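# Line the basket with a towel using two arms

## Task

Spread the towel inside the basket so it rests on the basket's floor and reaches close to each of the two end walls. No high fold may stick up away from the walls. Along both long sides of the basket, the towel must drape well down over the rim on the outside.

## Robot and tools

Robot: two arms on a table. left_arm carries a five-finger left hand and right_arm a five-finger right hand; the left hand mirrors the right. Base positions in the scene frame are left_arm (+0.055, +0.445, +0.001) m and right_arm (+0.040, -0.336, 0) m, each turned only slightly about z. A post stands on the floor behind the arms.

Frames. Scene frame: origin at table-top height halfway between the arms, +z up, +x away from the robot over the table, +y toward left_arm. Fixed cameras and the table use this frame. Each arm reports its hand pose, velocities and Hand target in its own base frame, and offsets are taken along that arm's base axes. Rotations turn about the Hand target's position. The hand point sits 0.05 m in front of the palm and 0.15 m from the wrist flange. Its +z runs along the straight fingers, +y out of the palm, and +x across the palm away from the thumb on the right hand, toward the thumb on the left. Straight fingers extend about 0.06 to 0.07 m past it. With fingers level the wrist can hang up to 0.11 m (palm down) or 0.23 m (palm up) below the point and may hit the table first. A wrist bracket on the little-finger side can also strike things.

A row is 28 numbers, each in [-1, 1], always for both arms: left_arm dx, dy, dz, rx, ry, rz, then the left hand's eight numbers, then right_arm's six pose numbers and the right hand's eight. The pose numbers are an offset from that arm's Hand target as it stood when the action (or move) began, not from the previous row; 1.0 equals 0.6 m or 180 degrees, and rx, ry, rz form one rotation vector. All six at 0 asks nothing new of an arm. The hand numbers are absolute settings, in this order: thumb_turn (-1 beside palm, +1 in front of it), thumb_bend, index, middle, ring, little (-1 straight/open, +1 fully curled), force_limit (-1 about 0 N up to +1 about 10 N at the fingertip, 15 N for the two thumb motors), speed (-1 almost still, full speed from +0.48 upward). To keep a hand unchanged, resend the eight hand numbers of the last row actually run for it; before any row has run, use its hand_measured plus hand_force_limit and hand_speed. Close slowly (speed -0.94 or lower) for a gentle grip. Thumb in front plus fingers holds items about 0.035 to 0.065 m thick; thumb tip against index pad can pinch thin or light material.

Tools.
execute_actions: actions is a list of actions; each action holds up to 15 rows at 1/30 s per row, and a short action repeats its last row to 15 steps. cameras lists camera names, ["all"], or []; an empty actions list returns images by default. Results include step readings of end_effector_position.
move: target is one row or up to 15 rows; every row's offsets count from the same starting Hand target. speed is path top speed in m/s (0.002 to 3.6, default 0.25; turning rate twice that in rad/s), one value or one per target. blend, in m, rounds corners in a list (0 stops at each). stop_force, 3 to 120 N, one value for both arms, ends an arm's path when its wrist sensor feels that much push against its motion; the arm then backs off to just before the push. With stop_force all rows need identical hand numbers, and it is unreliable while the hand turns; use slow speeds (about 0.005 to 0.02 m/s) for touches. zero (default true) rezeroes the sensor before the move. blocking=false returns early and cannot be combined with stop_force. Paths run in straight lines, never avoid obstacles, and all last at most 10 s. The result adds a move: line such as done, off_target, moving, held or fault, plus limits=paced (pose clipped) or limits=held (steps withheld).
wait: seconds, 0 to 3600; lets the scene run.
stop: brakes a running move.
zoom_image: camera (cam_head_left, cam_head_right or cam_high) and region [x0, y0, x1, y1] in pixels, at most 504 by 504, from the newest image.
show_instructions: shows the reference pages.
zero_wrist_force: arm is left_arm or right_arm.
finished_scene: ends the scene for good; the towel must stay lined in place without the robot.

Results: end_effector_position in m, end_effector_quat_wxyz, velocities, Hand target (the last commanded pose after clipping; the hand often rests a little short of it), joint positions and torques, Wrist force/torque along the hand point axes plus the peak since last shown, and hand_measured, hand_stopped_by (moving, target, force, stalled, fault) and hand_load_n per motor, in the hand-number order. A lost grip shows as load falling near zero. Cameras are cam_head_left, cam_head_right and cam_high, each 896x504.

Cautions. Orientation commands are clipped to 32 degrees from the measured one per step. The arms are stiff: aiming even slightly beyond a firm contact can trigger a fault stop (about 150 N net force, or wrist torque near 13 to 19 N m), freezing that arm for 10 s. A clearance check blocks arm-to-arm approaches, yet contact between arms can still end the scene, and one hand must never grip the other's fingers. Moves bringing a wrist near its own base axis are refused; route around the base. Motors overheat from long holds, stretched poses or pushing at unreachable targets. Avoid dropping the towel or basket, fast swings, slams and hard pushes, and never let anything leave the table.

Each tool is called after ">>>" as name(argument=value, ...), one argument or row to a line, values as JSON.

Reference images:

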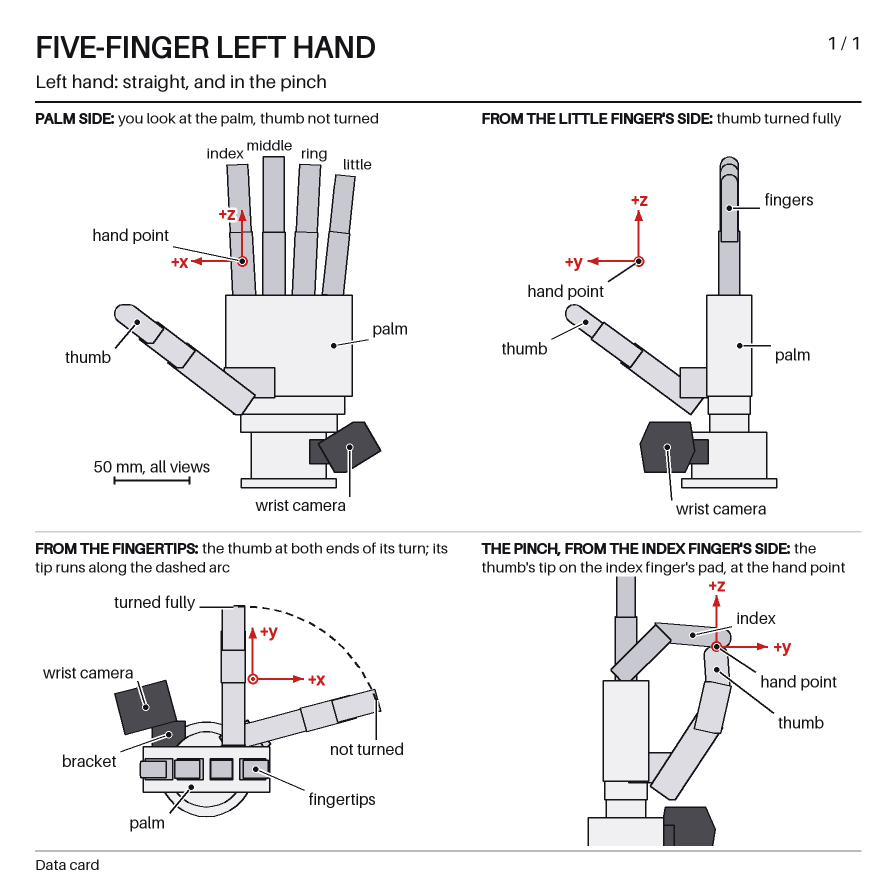

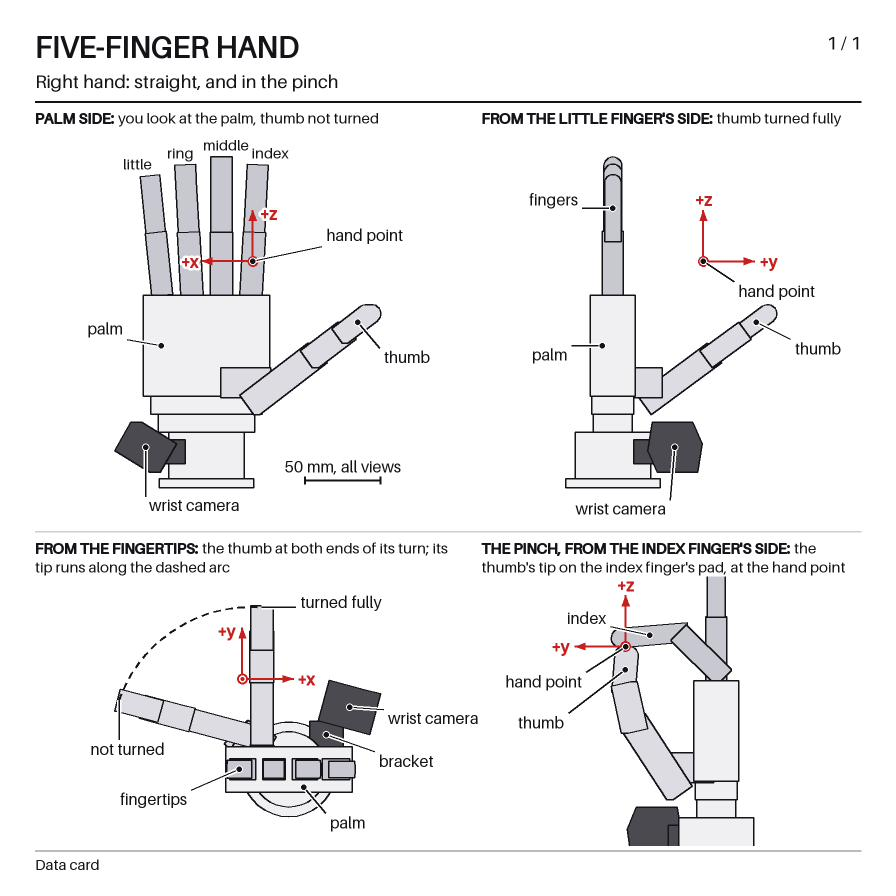

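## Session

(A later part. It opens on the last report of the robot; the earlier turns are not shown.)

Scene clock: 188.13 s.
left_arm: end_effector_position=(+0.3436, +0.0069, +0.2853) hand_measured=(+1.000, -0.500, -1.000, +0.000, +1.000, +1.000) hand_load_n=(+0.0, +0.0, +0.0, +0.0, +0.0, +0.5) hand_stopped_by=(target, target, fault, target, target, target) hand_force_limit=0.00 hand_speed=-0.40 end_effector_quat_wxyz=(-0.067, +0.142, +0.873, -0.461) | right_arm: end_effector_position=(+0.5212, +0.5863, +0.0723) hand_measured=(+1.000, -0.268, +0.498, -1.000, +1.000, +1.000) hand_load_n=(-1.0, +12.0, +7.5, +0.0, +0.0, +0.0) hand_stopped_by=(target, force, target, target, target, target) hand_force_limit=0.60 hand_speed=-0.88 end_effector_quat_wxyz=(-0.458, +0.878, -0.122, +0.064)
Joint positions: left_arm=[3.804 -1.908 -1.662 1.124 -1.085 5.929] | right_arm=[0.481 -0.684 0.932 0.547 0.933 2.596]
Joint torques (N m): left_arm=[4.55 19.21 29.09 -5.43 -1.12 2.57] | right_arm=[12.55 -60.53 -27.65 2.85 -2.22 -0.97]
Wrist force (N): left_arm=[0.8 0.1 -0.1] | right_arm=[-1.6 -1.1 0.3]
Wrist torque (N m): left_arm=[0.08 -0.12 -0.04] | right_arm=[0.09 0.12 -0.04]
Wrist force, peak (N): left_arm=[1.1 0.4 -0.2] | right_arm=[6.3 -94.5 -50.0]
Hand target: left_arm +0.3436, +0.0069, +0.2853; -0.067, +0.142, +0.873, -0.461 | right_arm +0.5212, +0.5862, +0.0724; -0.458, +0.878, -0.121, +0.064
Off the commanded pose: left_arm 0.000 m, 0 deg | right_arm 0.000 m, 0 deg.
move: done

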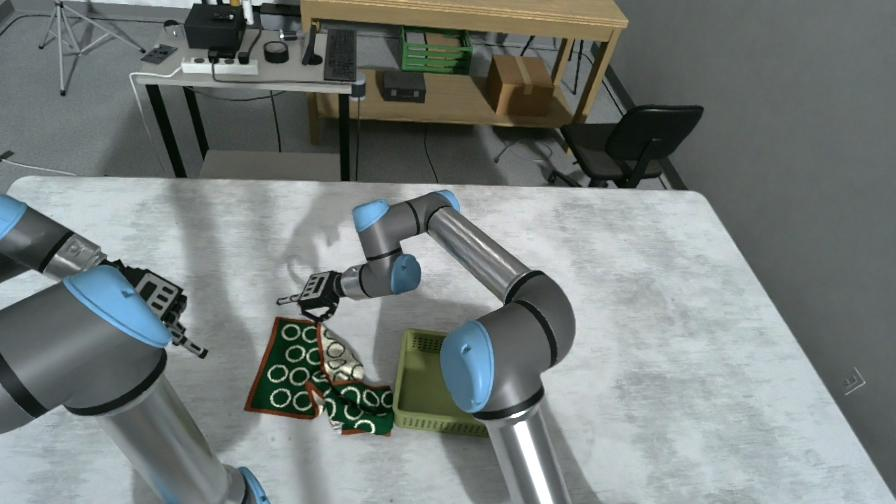

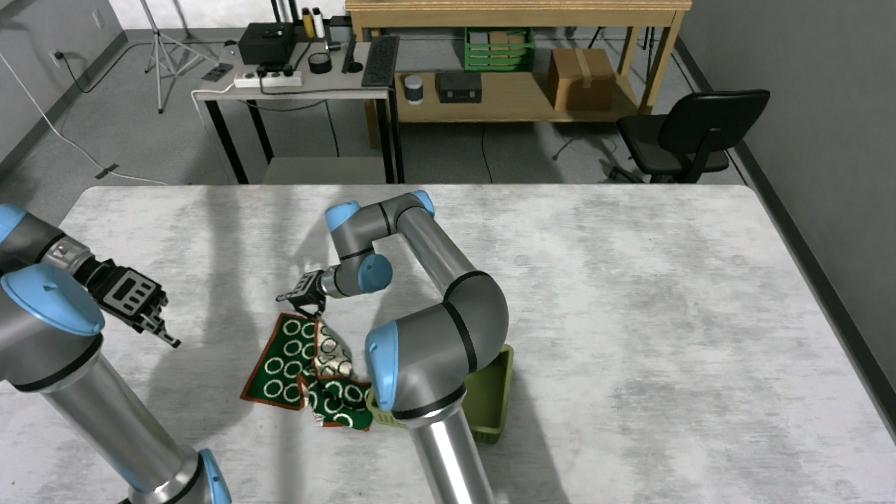

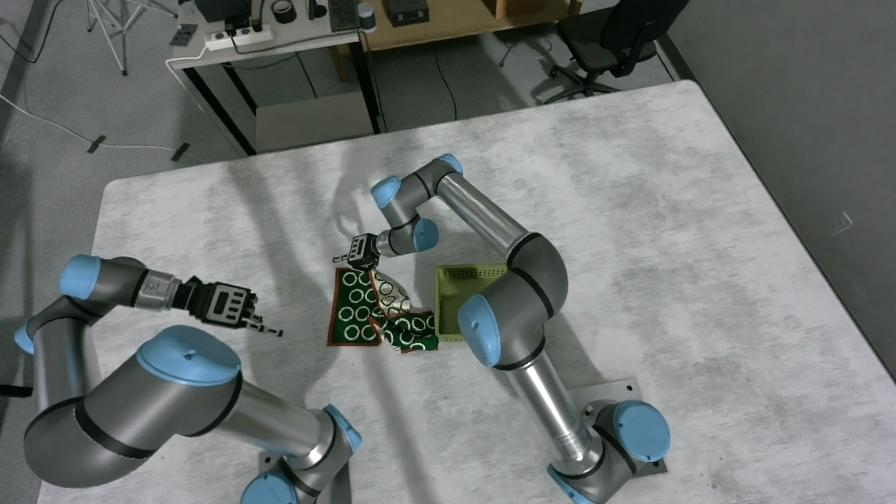

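>>> move(
  target=[
    [0,0,0,0,0,0,1,-0.5,-1,0,1,1,0.0,-0.4,0,0,0,0,0,0,1,-0.5,0,-1,1,1,0,-0.3],
    [0,0,0,0,0,0,1,-0.5,-1,0,1,1,0.0,-0.4,0.0305,0.103,0,0,0,0,1,-0.5,0,-1,1,1,0,-0.3],
    [0,0,0,0,0,0,1,-0.5,-1,0,1,1,0.0,-0.4,0.0305,0.103,-0.05,0,0,0,1,-0.5,0,-1,1,1,0,-0.3],
  ],
  speed=0.08,
  cameras=["all"],
)

>>> zoom_image(
  camera="cam_head_right",
  region=[210, 280, 380, 450],
)

>>> zoom_image(
  camera="cam_high",
  region=[300, 220, 460, 360],
)

Scene clock: 191.40 s.
left_arm: end_effector_position=(+0.3436, +0.0069, +0.2853) hand_measured=(+1.000, -0.500, -1.000, +0.000, +1.000, +1.000) hand_load_n=(+0.0, +0.0, +0.0, +0.0, +0.0, +0.0) hand_stopped_by=(target, target, fault, target, target, target) hand_force_limit=0.00 hand_speed=-0.40 end_effector_quat_wxyz=(-0.067, +0.142, +0.873, -0.461) | right_arm: end_effector_position=(+0.5395, +0.6480, +0.0425) hand_measured=(+1.000, -0.500, +0.000, -1.000, +1.000, +1.000) hand_load_n=(+0.0, +0.0, +0.0, +0.0, +0.0, +0.0) hand_stopped_by=(target, target, target, target, target, target) hand_force_limit=0.00 hand_speed=-0.30 end_effector_quat_wxyz=(-0.458, +0.878, -0.121, +0.064)
Joint positions: left_arm=[3.804 -1.908 -1.662 1.124 -1.085 5.929] | right_arm=[0.549 -0.493 0.636 0.617 0.981 2.653]
Joint torques (N m): left_arm=[4.62 19.29 29.27 -5.3 -1.17 2.63] | right_arm=[14.83 -51.11 -11.19 -1.37 -0.08 0.88]
Wrist force (N): left_arm=[0.7 0.4 -0.2] | right_arm=[-1.9 -1.0 -0.2]
Wrist torque (N m): left_arm=[0.13 -0.11 -0.05] | right_arm=[0.10 0.18 -0.19]
Wrist force, peak (N): left_arm=[1.1 0.3 0.0] | right_arm=[-2.1 -1.4 0.1]
Hand target: left_arm +0.3436, +0.0069, +0.2853; -0.067, +0.142, +0.873, -0.461 | right_arm +0.5395, +0.6480, +0.0424; -0.458, +0.878, -0.121, +0.064
Off the commanded pose: left_arm 0.000 m, 0 deg | right_arm 0.000 m, 0 deg.
move: done

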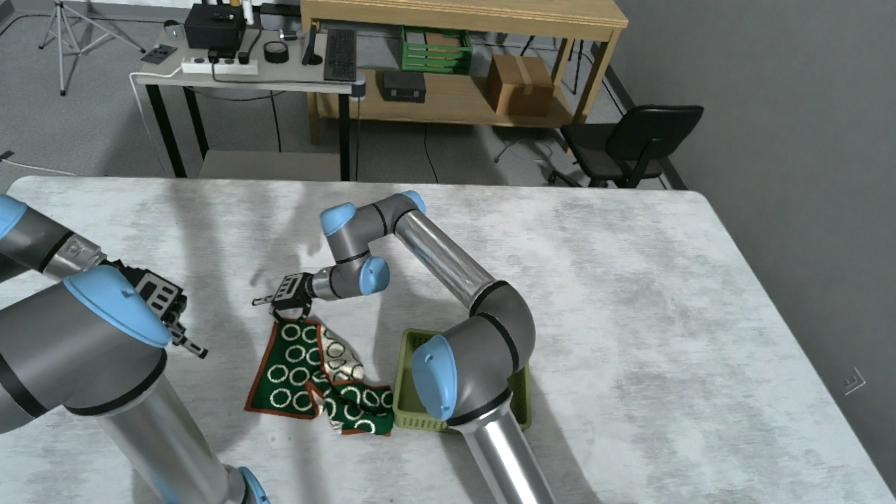

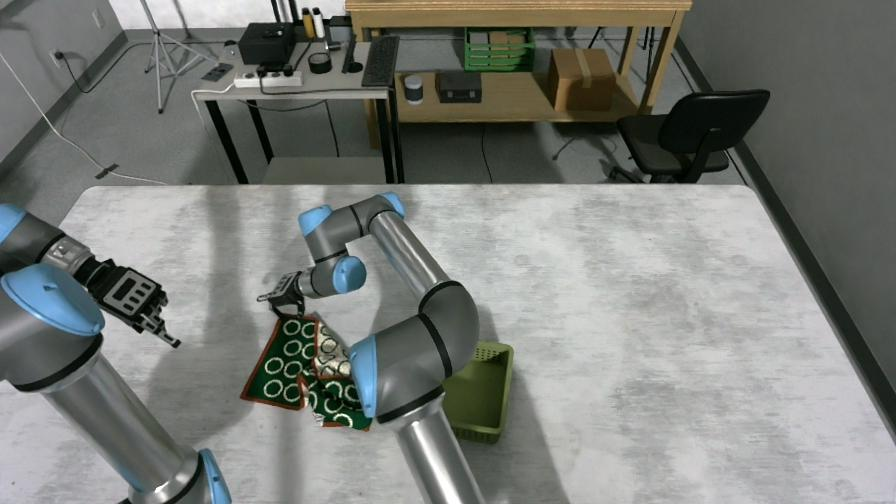

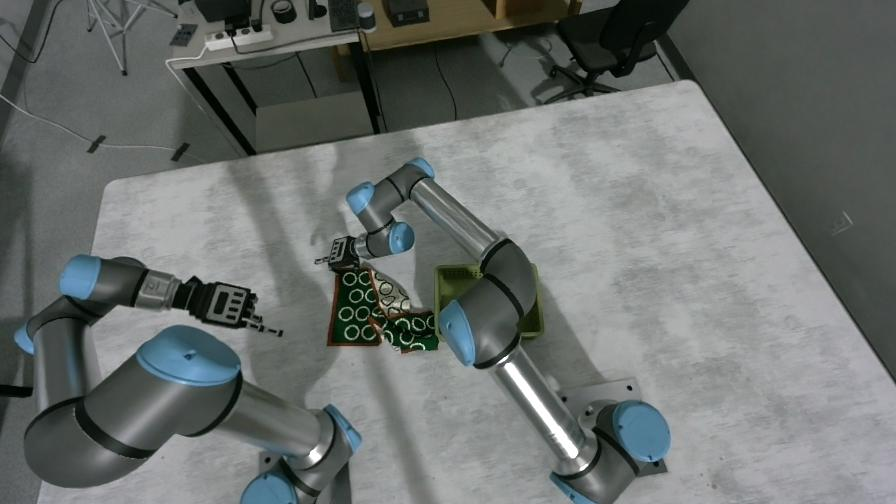

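Scaled by 2.965 from the camera's image (finer frame: 1280x720).

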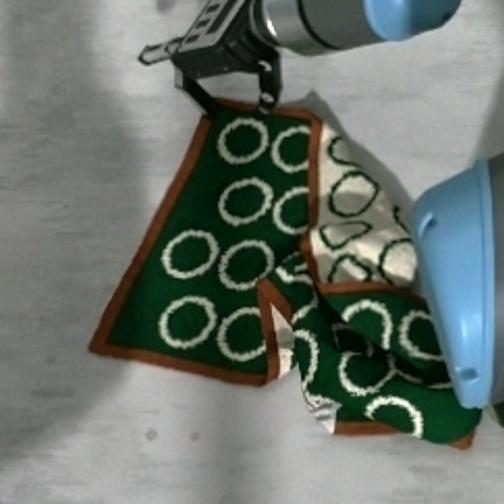

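Scaled by 3.150 from the camera's image (finer frame: 1280x720).

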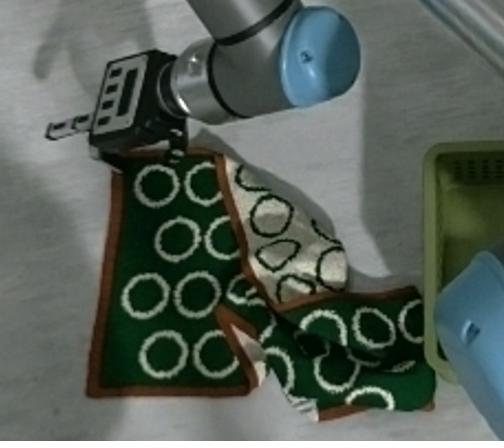

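>>> move(
  target=[0,0,0,0,0,0,1,-0.5,-1,0,1,1,0.0,-0.4,-0.0208,-0.004,0,0,0,0.05,1,-0.5,0,-1,1,1,0,-0.3],
  speed=0.06,
)

>>> move(
  target=[0,0,0,0,0,0,1,-0.5,-1,0,1,1,0.0,-0.4,0,0,-0.06,0,0,0,1,-0.5,0,-1,1,1,0,-0.3],
  speed=0.01,
  stop_force=6,
)

>>> execute_actions(
  actions=[
    [[0,0,0,0,0,0,1,-0.5,-1,0,1,1,0.0,-0.4,0,0,-0.006,0,0,0,1,0.0,0.5,-1,1,1,0.6,-0.88]],
    [[0,0,0,0,0,0,1,-0.5,-1,0,1,1,0.0,-0.4,0,0,-0.006,0,0,0,1,0.0,0.5,-1,1,1,0.6,-0.88]],
    [[0,0,0,0,0,0,1,-0.5,-1,0,1,1,0.0,-0.4,0,0,-0.003,0,0,0,1,0.0,0.5,-1,1,1,0.6,-0.88]],
  ],
  cameras=["cam_head_left"],
)

Scene clock: 193.97 s.
left_arm: end_effector_position=(+0.3436, +0.0069, +0.2853) hand_measured=(+1.000, -0.500, -1.000, +0.000, +1.000, +1.000) hand_load_n=(+0.0, +0.0, +0.0, +0.0, +0.0, +0.0) hand_stopped_by=(target, target, fault, target, target, target) hand_force_limit=0.00 hand_speed=-0.40 end_effector_quat_wxyz=(-0.067, +0.142, +0.873, -0.461) | right_arm: end_effector_position=(+0.5270, +0.6456, +0.0424) hand_measured=(+1.000, -0.500, +0.000, -1.000, +1.000, +1.000) hand_load_n=(+0.0, +0.0, +0.0, -0.5, +0.0, +0.0) hand_stopped_by=(target, target, target, target, target, target) hand_force_limit=0.00 hand_speed=-0.30 end_effector_quat_wxyz=(-0.461, +0.885, -0.052, +0.028)
Joint positions: left_arm=[3.804 -1.908 -1.662 1.124 -1.085 5.929] | right_arm=[0.534 -0.422 0.514 0.763 0.862 2.498]
Joint torques (N m): left_arm=[3.99 18.82 27.91 -5.57 -1.21 2.63] | right_arm=[-11.97 -53.08 -28.01 3.16 -2.5 -1.46]
Wrist force (N): left_arm=[0.9 0.7 0.0] | right_arm=[-1.7 -1.0 0.1]
Wrist torque (N m): left_arm=[0.16 -0.14 -0.04] | right_arm=[0.10 0.14 -0.03]
Wrist force, peak (N): left_arm=[1.2 0.4 -0.1] | right_arm=[-2.0 -1.5 0.0]
Hand target: left_arm +0.3436, +0.0069, +0.2853; -0.067, +0.142, +0.873, -0.461 | right_arm +0.5270, +0.6456, +0.0424; -0.461, +0.885, -0.052, +0.028
Off the commanded pose: left_arm 0.000 m, 0 deg | right_arm 0.000 m, 0 deg.
move: done

Scene clock: 197.17 s.
left_arm: end_effector_position=(+0.3436, +0.0069, +0.2853) hand_measured=(+1.000, -0.500, -1.000, +0.000, +1.000, +1.000) hand_load_n=(+0.0, +0.0, +0.0, +0.0, +0.0, +0.0) hand_stopped_by=(target, target, fault, target, target, target) hand_force_limit=0.00 hand_speed=-0.40 end_effector_quat_wxyz=(-0.067, +0.142, +0.873, -0.461) | right_arm: end_effector_position=(+0.5270, +0.6457, +0.0214) hand_measured=(+1.000, -0.500, +0.000, -1.000, +1.000, +1.000) hand_load_n=(+0.0, +0.0, +0.0, +0.0, +0.5, +0.0) hand_stopped_by=(target, target, target, target, target, target) hand_force_limit=0.00 hand_speed=-0.30 end_effector_quat_wxyz=(-0.461, +0.885, -0.052, +0.028)
Joint positions: left_arm=[3.804 -1.908 -1.662 1.124 -1.085 5.929] | right_arm=[0.534 -0.411 0.545 0.721 0.862 2.498]
Joint torques (N m): left_arm=[4.21 19.21 28.29 -5.5 -1.12 2.61] | right_arm=[-12.2 -63.72 -25.88 3.3 0.38 -1.37]
Wrist force (N): left_arm=[0.8 0.5 -0.1] | right_arm=[-1.8 -6.7 -2.1]
Wrist torque (N m): left_arm=[0.14 -0.12 -0.04] | right_arm=[-0.10 0.17 -0.09]
Wrist force, peak (N): left_arm=[1.1 0.4 -0.3] | right_arm=[-2.2 -9.5 -3.5]
Hand target: left_arm +0.3436, +0.0069, +0.2853; -0.067, +0.142, +0.873, -0.461 | right_arm +0.5270, +0.6457, +0.0214; -0.461, +0.885, -0.052, +0.028 (not the last commanded pose)
Off the commanded pose: left_arm 0.000 m, 0 deg | right_arm 0.015 m, 0 deg.
move: contact (right_arm)

Scene clock: 198.93 s.
left_arm: end_effector_position=(+0.3436, +0.0069, +0.2853) hand_measured=(+1.000, -0.500, -1.000, +0.000, +1.000, +1.000) hand_load_n=(+0.0, +0.0, +0.0, +0.0, +0.0, +0.0) hand_stopped_by=(target, target, fault, target, target, target) hand_force_limit=0.00 hand_speed=-0.40 end_effector_quat_wxyz=(-0.067, +0.142, +0.873, -0.461) | right_arm: end_effector_position=(+0.5270, +0.6456, +0.0124) hand_measured=(+1.000, -0.242, +0.342, -1.000, +1.000, +1.000) hand_load_n=(-2.0, +12.0, +10.0, -0.5, +0.0, +0.0) hand_stopped_by=(target, force, force, target, target, target) hand_force_limit=0.60 hand_speed=-0.88 end_effector_quat_wxyz=(-0.461, +0.885, -0.052, +0.028)
Joint positions: left_arm=[3.804 -1.908 -1.662 1.124 -1.085 5.929] | right_arm=[0.534 -0.405 0.557 0.703 0.862 2.498]
Joint torques (N m): left_arm=[4.98 19.7 28.93 -5.52 -1.12 2.78] | right_arm=[7.06 -25.47 1.4 -1.78 1.14 0.7]
Wrist force (N): left_arm=[0.8 0.5 -0.1] | right_arm=[0.7 -24.8 -30.4]
Wrist torque (N m): left_arm=[0.14 -0.11 -0.05] | right_arm=[-0.95 0.61 -0.44]
Wrist force, peak (N): left_arm=[1.2 0.6 -0.2] | right_arm=[0.3 -27.5 -30.9]
Hand target: left_arm +0.3436, +0.0069, +0.2853; -0.067, +0.142, +0.873, -0.461 | right_arm +0.5270, +0.6457, +0.0124; -0.461, +0.885, -0.052, +0.028
Off the commanded pose: left_arm 0.000 m, 0 deg | right_arm 0.000 m, 0 deg.
Step readings (end_effector_position of left_arm | right_arm):
0: (+0.3436, +0.0069, +0.2853) | (+0.5270, +0.6457, +0.0214)
1: (+0.3436, +0.0069, +0.2853) | (+0.5270, +0.6457, +0.0214)
2: (+0.3436, +0.0069, +0.2853) | (+0.5270, +0.6457, +0.0209)
4: (+0.3436, +0.0069, +0.2853) | (+0.5271, +0.6457, +0.0194)
8: (+0.3436, +0.0069, +0.2853) | (+0.5271, +0.6457, +0.0182)
15: (+0.3436, +0.0069, +0.2853) | (+0.5270, +0.6456, +0.0177)
16: (+0.3436, +0.0069, +0.2853) | (+0.5270, +0.6456, +0.0176)
17: (+0.3436, +0.0069, +0.2853) | (+0.5270, +0.6456, +0.0169)
19: (+0.3436, +0.0069, +0.2853) | (+0.5270, +0.6456, +0.0155)
23: (+0.3436, +0.0069, +0.2853) | (+0.5270, +0.6457, +0.0145)
30: (+0.3436, +0.0069, +0.2853) | (+0.5270, +0.6456, +0.0142)
31: (+0.3436, +0.0069, +0.2853) | (+0.5270, +0.6456, +0.0142)
32: (+0.3436, +0.0069, +0.2853) | (+0.5270, +0.6456, +0.0138)
34: (+0.3436, +0.0069, +0.2853) | (+0.5271, +0.6457, +0.0131)
38: (+0.3436, +0.0069, +0.2853) | (+0.5271, +0.6457, +0.0126)
45: (+0.3436, +0.0069, +0.2853) | (+0.5270, +0.6456, +0.0124)

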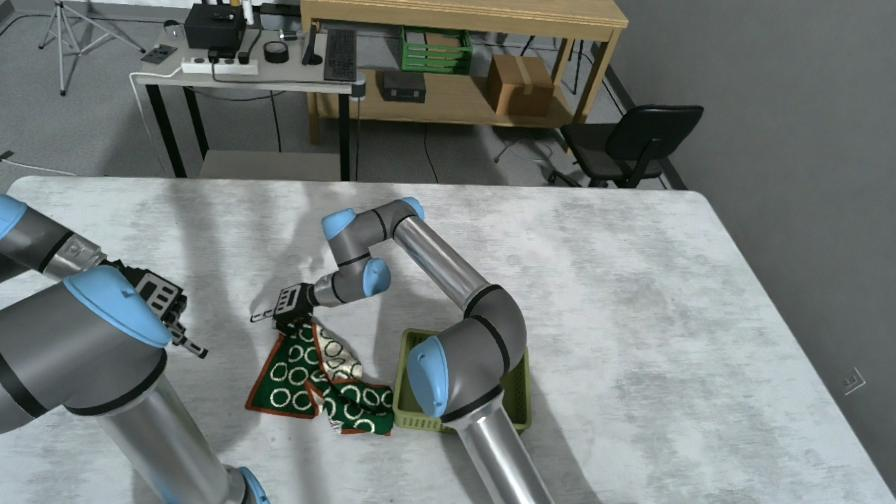

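>>> move(
  target=[
    [0,0,0,0,0,0,1,-0.5,-1,0,1,1,0.0,-0.4,0,0,0.1,0,0,0,1,0.0,0.5,-1,1,1,0.6,-0.88],
    [0,0,0,0,0,0,1,-0.5,-1,0,1,1,0.0,-0.4,-0.05,-0.1,0.5,0,0,0,1,0.0,0.5,-1,1,1,0.6,-0.88],
  ],
  speed=[0.05,0.12],
  cameras=["all"],
)

>>> zoom_image(
  camera="cam_head_right",
  region=[210, 240, 410, 450],
)

>>> zoom_image(
  camera="cam_head_left",
  region=[210, 240, 410, 450],
)

Scene clock: 203.57 s.
left_arm: end_effector_position=(+0.3436, +0.0069, +0.2853) hand_measured=(+1.000, -0.500, -1.000, +0.000, +1.000, +1.000) hand_load_n=(+0.0, +0.0, +0.0, +0.0, +0.0, +0.0) hand_stopped_by=(target, target, fault, target, target, target) hand_force_limit=0.00 hand_speed=-0.40 end_effector_quat_wxyz=(-0.067, +0.142, +0.873, -0.461) | right_arm: end_effector_position=(+0.4963, +0.5851, +0.3119) hand_measured=(+1.000, -0.244, +0.342, -1.000, +1.000, +1.000) hand_load_n=(-2.0, +13.0, +10.5, +0.0, +0.0, +0.0) hand_stopped_by=(target, force, force, target, target, target) hand_force_limit=0.60 hand_speed=-0.88 end_effector_quat_wxyz=(-0.468, +0.881, -0.055, +0.034)
Joint positions: left_arm=[3.804 -1.908 -1.662 1.124 -1.085 5.929] | right_arm=[0.476 -0.534 0.035 1.365 0.824 2.457]
Joint torques (N m): left_arm=[4.27 19.99 28.99 -5.44 -0.99 2.6] | right_arm=[-11.55 -47.71 -24.76 3.19 -2.54 0.9]
Wrist force (N): left_arm=[0.6 0.1 -0.2] | right_arm=[-1.8 -0.8 0.5]
Wrist torque (N m): left_arm=[0.09 -0.09 -0.05] | right_arm=[0.07 0.13 -0.05]
Wrist force, peak (N): left_arm=[1.0 0.5 -0.3] | right_arm=[0.6 -25.1 -30.7]
Hand target: left_arm +0.3436, +0.0069, +0.2853; -0.067, +0.142, +0.873, -0.461 | right_arm +0.4970, +0.5857, +0.3124; -0.461, +0.885, -0.052, +0.028
Off the commanded pose: left_arm 0.000 m, 0 deg | right_arm 0.001 m, 1 deg.
elbow stopped short (right arm): the move would have taken joint 3 (elbow) straighter than the controller allows.
move: done

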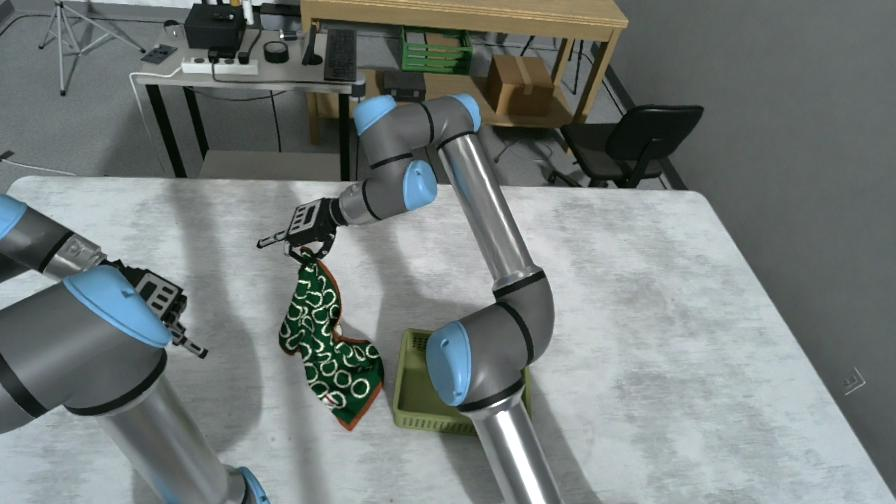

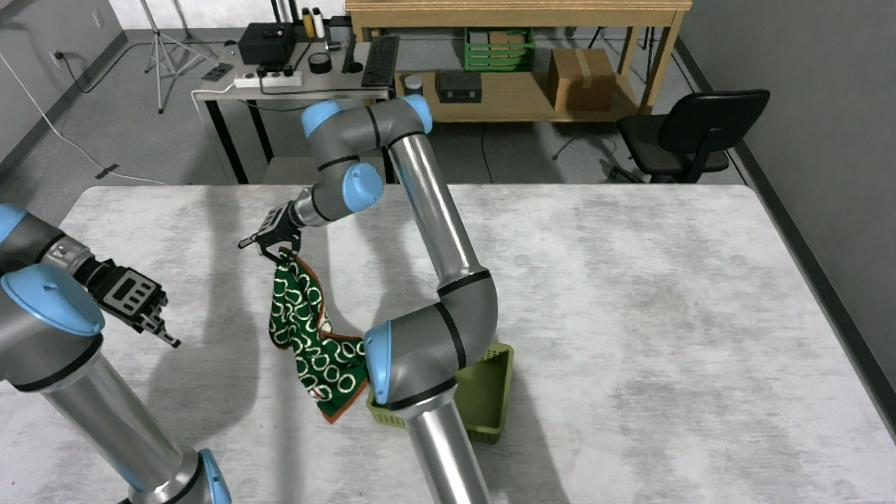

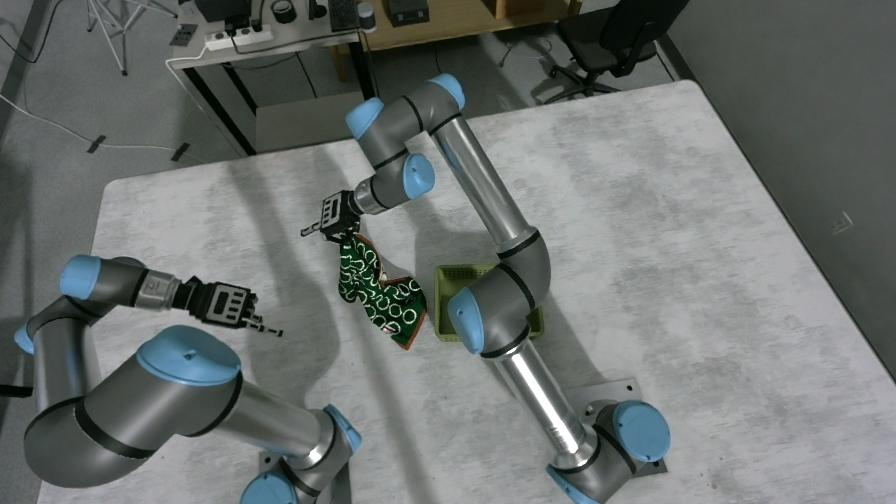

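Scaled by 2.400 from the camera's image (finer frame: 1280x720).

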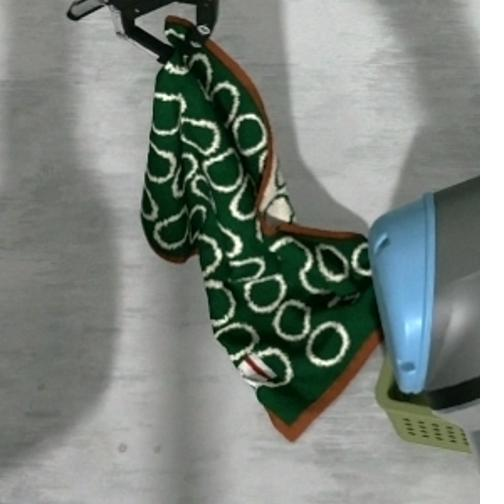

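Scaled by 2.400 from the camera's image (finer frame: 1280x720).

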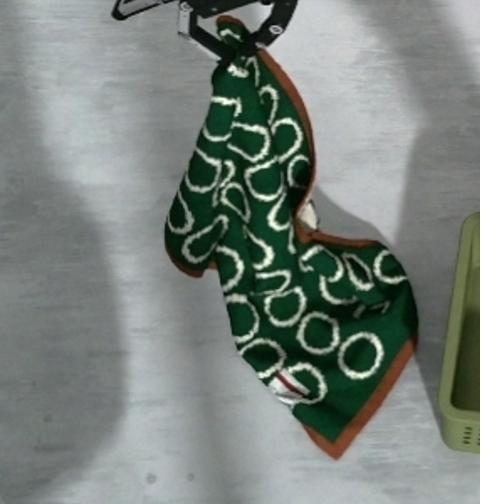

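>>> move(
  target=[0,0.05,0,0,0,0,1,-0.5,-1,0,1,1,0.0,-0.4,-0.17,-0.06,0.2,0,0,0,1,0.0,0.5,-1,1,1,0.6,-0.88],
  speed=0.12,
  cameras=["all"],
)

>>> zoom_image(
  camera="cam_head_right",
  region=[210, 200, 410, 410],
)

>>> zoom_image(
  camera="cam_head_left",
  region=[230, 210, 430, 450],
)

>>> zoom_image(
  camera="cam_high",
  region=[290, 160, 490, 380],
)

Scene clock: 206.37 s.
left_arm: end_effector_position=(+0.3436, +0.0369, +0.2853) hand_measured=(+1.000, -0.500, -1.000, +0.000, +1.000, +1.000) hand_load_n=(+0.0, +0.0, +0.0, +0.0, +0.0, +0.0) hand_stopped_by=(target, target, fault, target, target, target) hand_force_limit=0.00 hand_speed=-0.40 end_effector_quat_wxyz=(-0.067, +0.142, +0.873, -0.461) | right_arm: end_effector_position=(+0.3951, +0.5497, +0.4323) hand_measured=(+1.000, -0.244, +0.342, -1.000, +1.000, +1.000) hand_load_n=(-2.0, +13.5, +10.5, +0.0, +0.0, +0.0) hand_stopped_by=(target, force, force, target, target, target) hand_force_limit=0.60 hand_speed=-0.88 end_effector_quat_wxyz=(-0.461, +0.885, -0.052, +0.028)
Joint positions: left_arm=[3.857 -1.933 -1.631 1.1 -1.126 5.966] | right_arm=[0.505 -0.85 0.293 1.431 0.843 2.469]
Joint torques (N m): left_arm=[5.93 17.85 30.9 -5.55 -1.36 2.94] | right_arm=[14.35 -53.52 -25.32 3.1 0.71 1.06]
Wrist force (N): left_arm=[0.7 0.4 -0.1] | right_arm=[-1.8 -1.0 0.8]
Wrist torque (N m): left_arm=[0.13 -0.11 -0.05] | right_arm=[0.00 0.14 -0.21]
Wrist force, peak (N): left_arm=[0.9 0.7 -0.3] | right_arm=[-2.2 -1.2 0.3]
Hand target: left_arm +0.3436, +0.0369, +0.2853; -0.067, +0.142, +0.873, -0.461 | right_arm +0.3950, +0.5497, +0.4324; -0.461, +0.885, -0.052, +0.028
Off the commanded pose: left_arm 0.000 m, 0 deg | right_arm 0.000 m, 0 deg.
move: done

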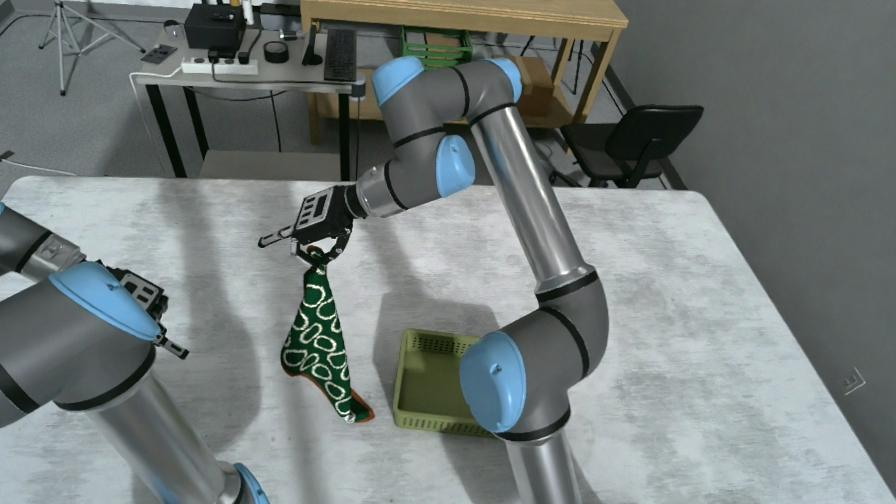

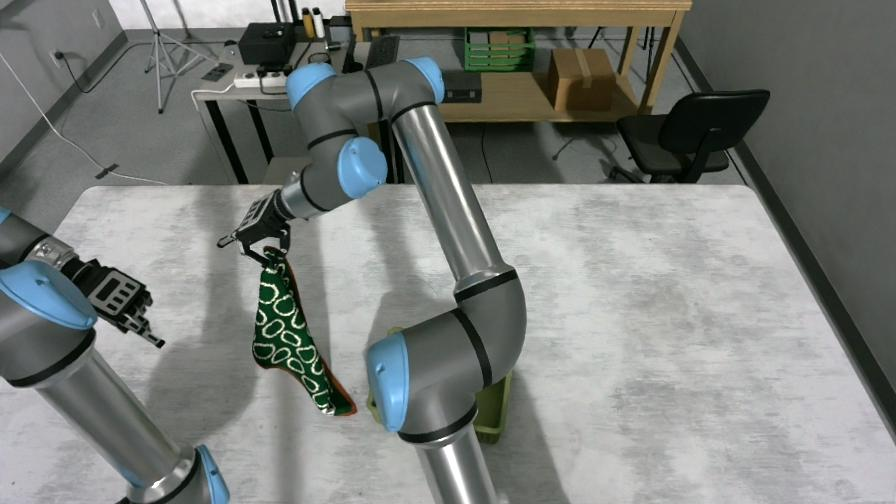

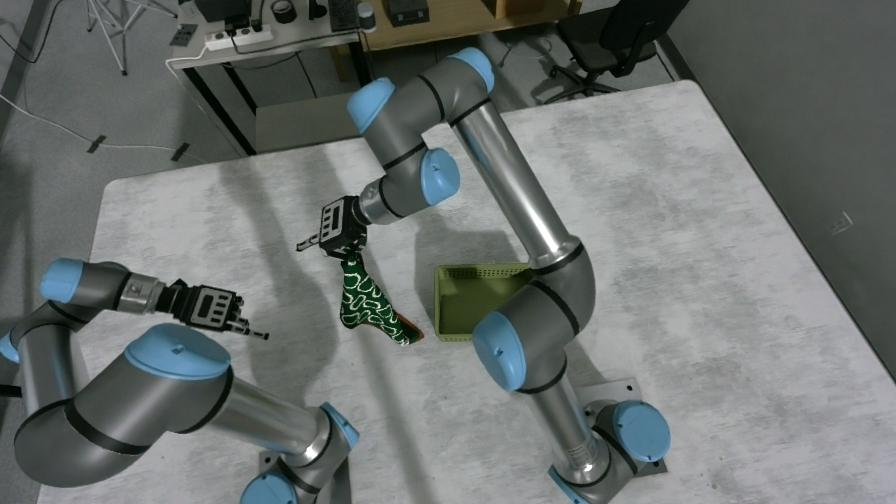

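Scaled by 2.400 from the camera's image (finer frame: 1280x720).

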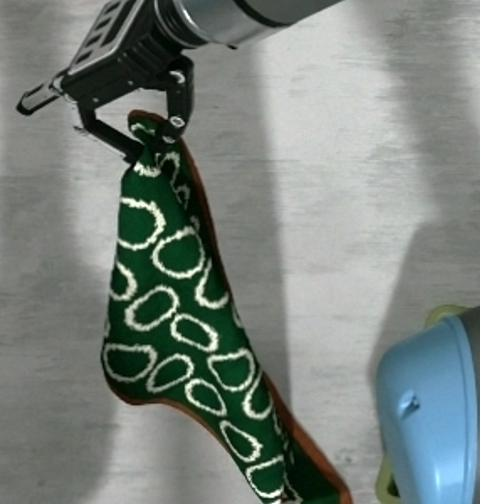

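Scaled by 2.100 from the camera's image (finer frame: 1280x720).

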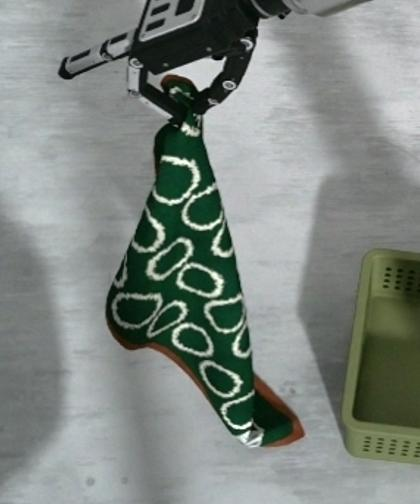

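Scaled by 2.291 from the camera's image (finer frame: 1280x720).

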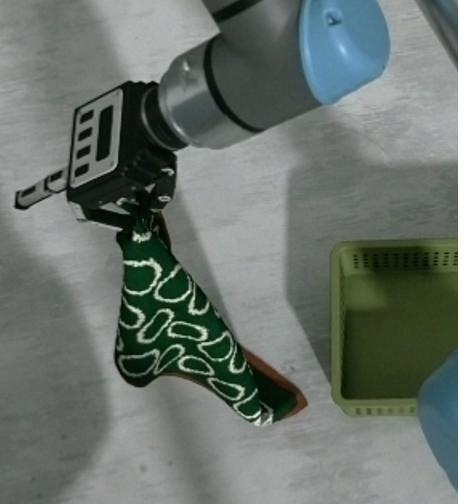

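>>> move(
  target=[
    [0,-0.1,0.02,-0.0263,0.2784,0.1987,1,-1,-1,-1,-1,-1,0.0,-0.3,0,0,0,0,0,0,1,0.0,0.5,-1,1,1,0.6,-0.88],
    [-0.0885,-0.22,0.0,-0.0526,0.5568,0.3973,1,-1,-1,-1,-1,-1,0.0,-0.3,0,0,0,0,0,0,1,0.0,0.5,-1,1,1,0.6,-0.88],
  ],
  speed=0.15,
  blend=0.02,
  cameras=["all"],
)

>>> zoom_image(
  camera="cam_high",
  region=[250, 160, 490, 400],
)

Scene clock: 217.87 s.
left_arm: end_effector_position=(+0.2905, -0.0951, +0.2853) hand_measured=(+1.000, -1.000, -1.000, -1.000, -1.000, -1.000) hand_load_n=(-0.5, +0.0, +0.0, +0.0, +0.0, -0.5) hand_stopped_by=(target, target, fault, target, target, target) hand_force_limit=0.00 hand_speed=-0.30 end_effector_quat_wxyz=(+0.412, +0.703, -0.407, +0.413) | right_arm: end_effector_position=(+0.3950, +0.5497, +0.4324) hand_measured=(+1.000, -0.244, +0.342, -1.000, +1.000, +1.000) hand_load_n=(-2.0, +13.0, +10.5, +0.0, +0.0, +0.5) hand_stopped_by=(target, force, force, target, target, target) hand_force_limit=0.60 hand_speed=-0.88 end_effector_quat_wxyz=(-0.461, +0.885, -0.052, +0.028)
Joint positions: left_arm=[4.106 -1.877 -2.281 1.499 -0.762 4.092] | right_arm=[0.505 -0.85 0.293 1.431 0.843 2.469]
Joint torques (N m): left_arm=[6.37 34.34 -3.67 0.21 -1.05 -2.54] | right_arm=[14.55 -39.76 -25.13 3.09 0.54 -0.72]
Wrist force (N): left_arm=[-0.6 -2.3 0.0] | right_arm=[-1.6 -1.0 0.6]
Wrist torque (N m): left_arm=[-0.14 0.02 0.10] | right_arm=[0.01 0.11 -0.20]
Wrist force, peak (N): left_arm=[-0.4 -2.4 0.2] | right_arm=[-1.9 -0.8 0.8]
Hand target: left_arm +0.2905, -0.0951, +0.2853; +0.412, +0.703, -0.407, +0.413 | right_arm +0.3950, +0.5497, +0.4324; -0.461, +0.885, -0.052, +0.028
Off the commanded pose: left_arm 0.000 m, 0 deg | right_arm 0.000 m, 0 deg.
move: done

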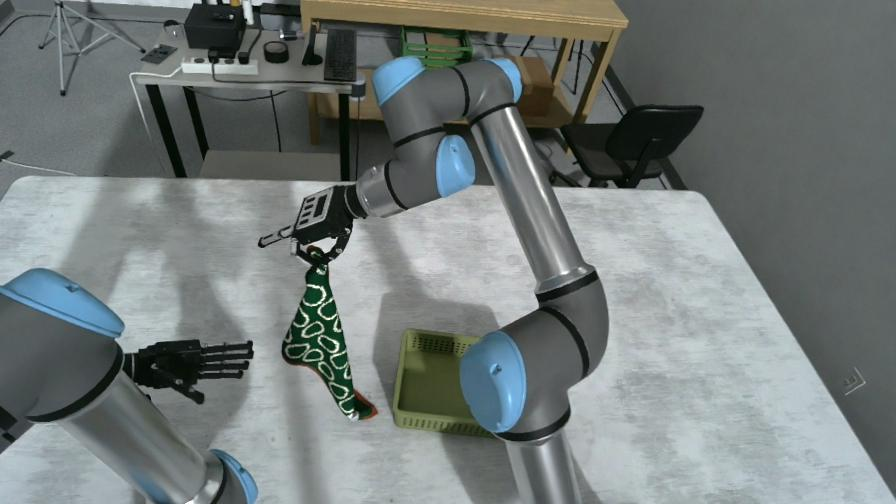

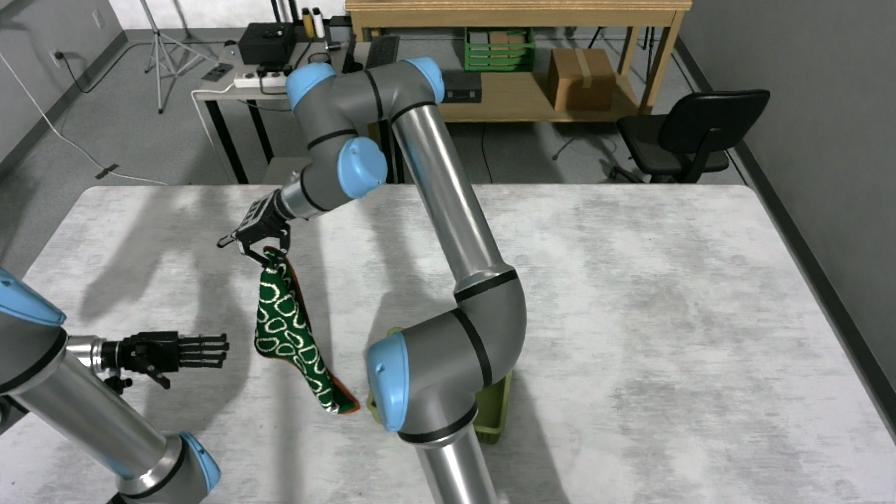

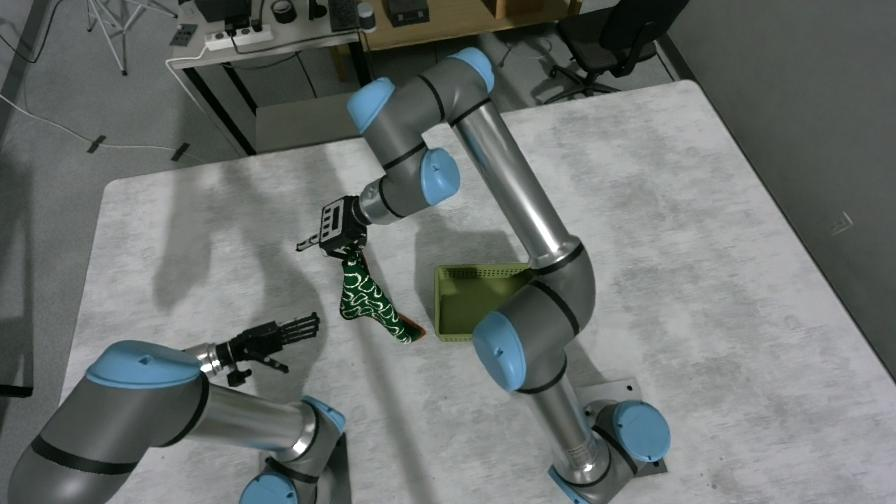

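Scaled by 2.100 from the camera's image (finer frame: 1280x720).

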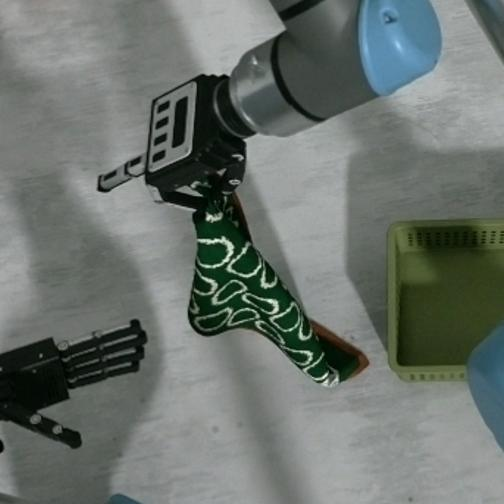

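>>> move(
  target=[0,-0.06,-0.033,0,0,0,1,-1,-1,-1,-1,-1,0.0,-0.3,0,0,0,0,0,0,1,0.0,0.5,-1,1,1,0.6,-0.88],
  speed=0.1,
  cameras=["all"],
)

>>> zoom_image(
  camera="cam_high",
  region=[290, 220, 410, 340],
)

>>> zoom_image(
  camera="cam_head_left",
  region=[220, 300, 360, 440],
)

>>> zoom_image(
  camera="cam_head_right",
  region=[180, 270, 320, 410],
)

Scene clock: 219.17 s.
left_arm: end_effector_position=(+0.2905, -0.1311, +0.2655) hand_measured=(+1.000, -1.000, -1.000, -1.000, -1.000, -1.000) hand_load_n=(+0.0, +0.0, +0.0, -0.5, +0.0, +0.0) hand_stopped_by=(target, target, fault, target, target, target) hand_force_limit=0.00 hand_speed=-0.30 end_effector_quat_wxyz=(+0.412, +0.703, -0.407, +0.413) | right_arm: end_effector_position=(+0.3950, +0.5497, +0.4324) hand_measured=(+1.000, -0.244, +0.342, -1.000, +1.000, +1.000) hand_load_n=(-2.0, +13.5, +10.5, +0.0, +0.0, +0.0) hand_stopped_by=(target, force, force, target, target, target) hand_force_limit=0.60 hand_speed=-0.88 end_effector_quat_wxyz=(-0.461, +0.885, -0.052, +0.028)
Joint positions: left_arm=[4.028 -1.903 -2.329 1.615 -0.694 4.035] | right_arm=[0.505 -0.85 0.293 1.431 0.843 2.469]
Joint torques (N m): left_arm=[-7.9 9.61 -5.2 0.03 2.35 -2.68] | right_arm=[14.24 -40.31 -24.74 3.13 0.6 -0.65]
Wrist force (N): left_arm=[0.2 -1.9 0.0] | right_arm=[-1.6 -0.8 0.6]
Wrist torque (N m): left_arm=[-0.09 -0.14 0.14] | right_arm=[0.03 0.12 -0.20]
Wrist force, peak (N): left_arm=[-0.5 -2.4 -0.7] | right_arm=[-1.7 -1.0 0.7]
Hand target: left_arm +0.2905, -0.1311, +0.2655; +0.412, +0.703, -0.407, +0.413 | right_arm +0.3950, +0.5497, +0.4324; -0.461, +0.885, -0.052, +0.028
Off the commanded pose: left_arm 0.000 m, 0 deg | right_arm 0.000 m, 0 deg.
move: done

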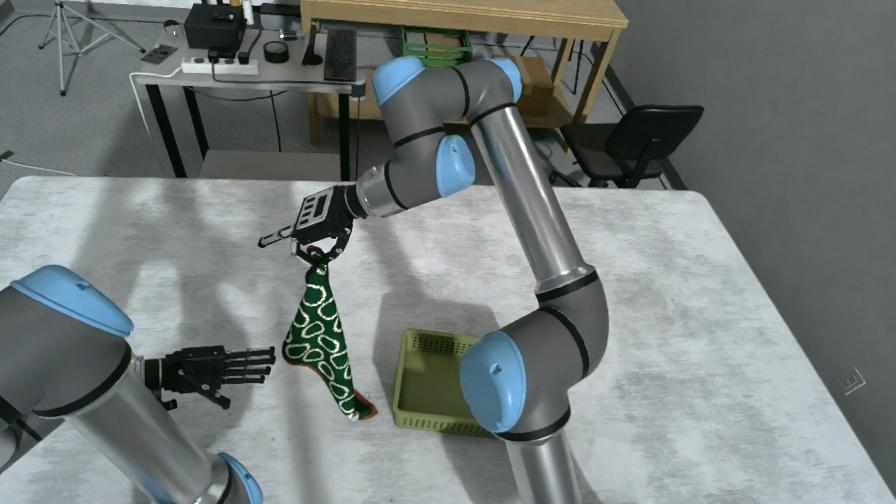

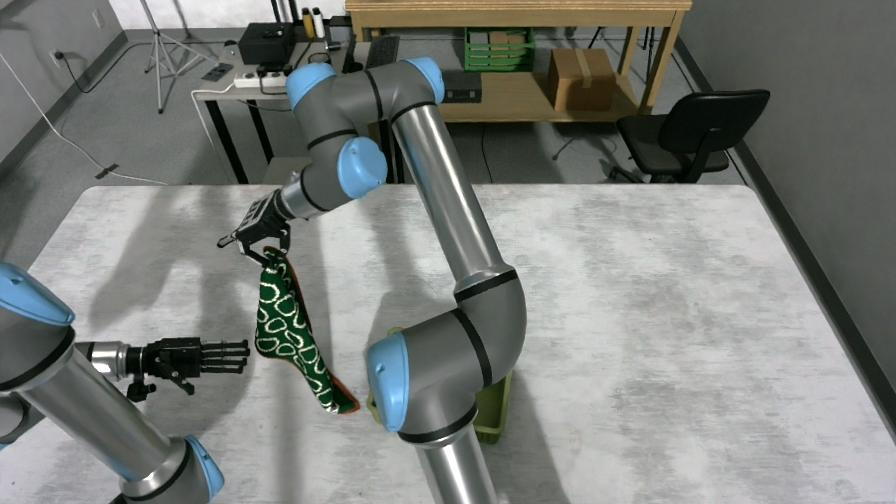

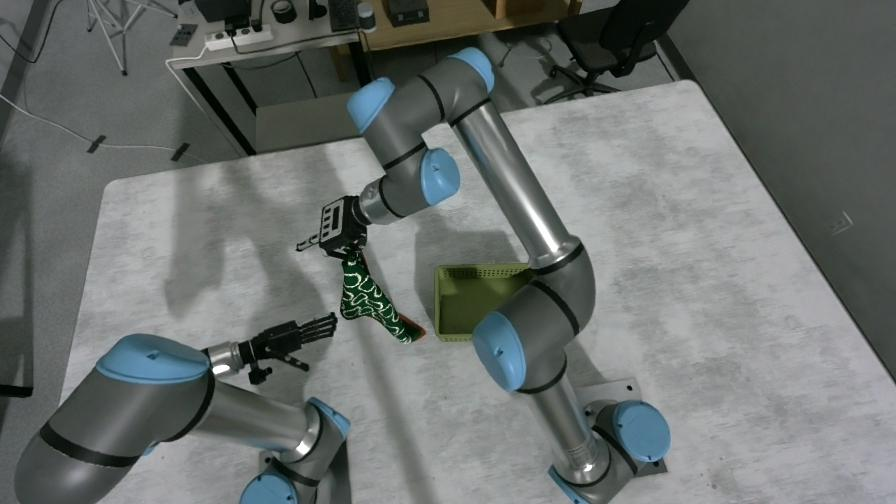

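Scaled by 4.200 from the camera's image (finer frame: 1280x720).

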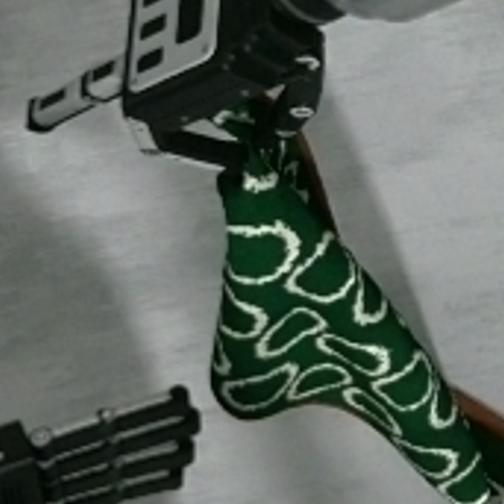

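Scaled by 3.600 from the camera's image (finer frame: 1280x720).

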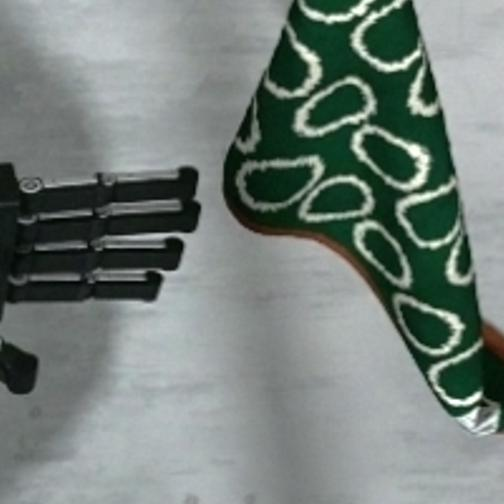

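Scaled by 3.600 from the camera's image (finer frame: 1280x720).

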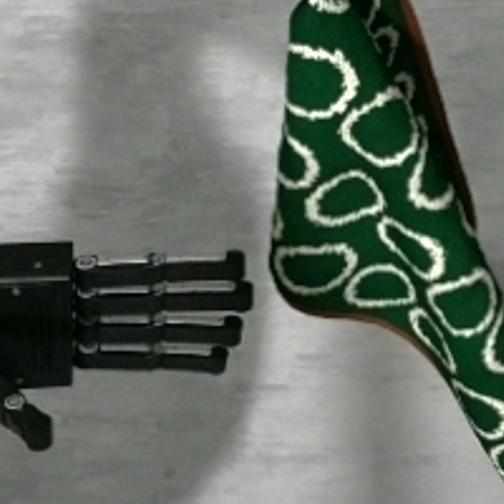

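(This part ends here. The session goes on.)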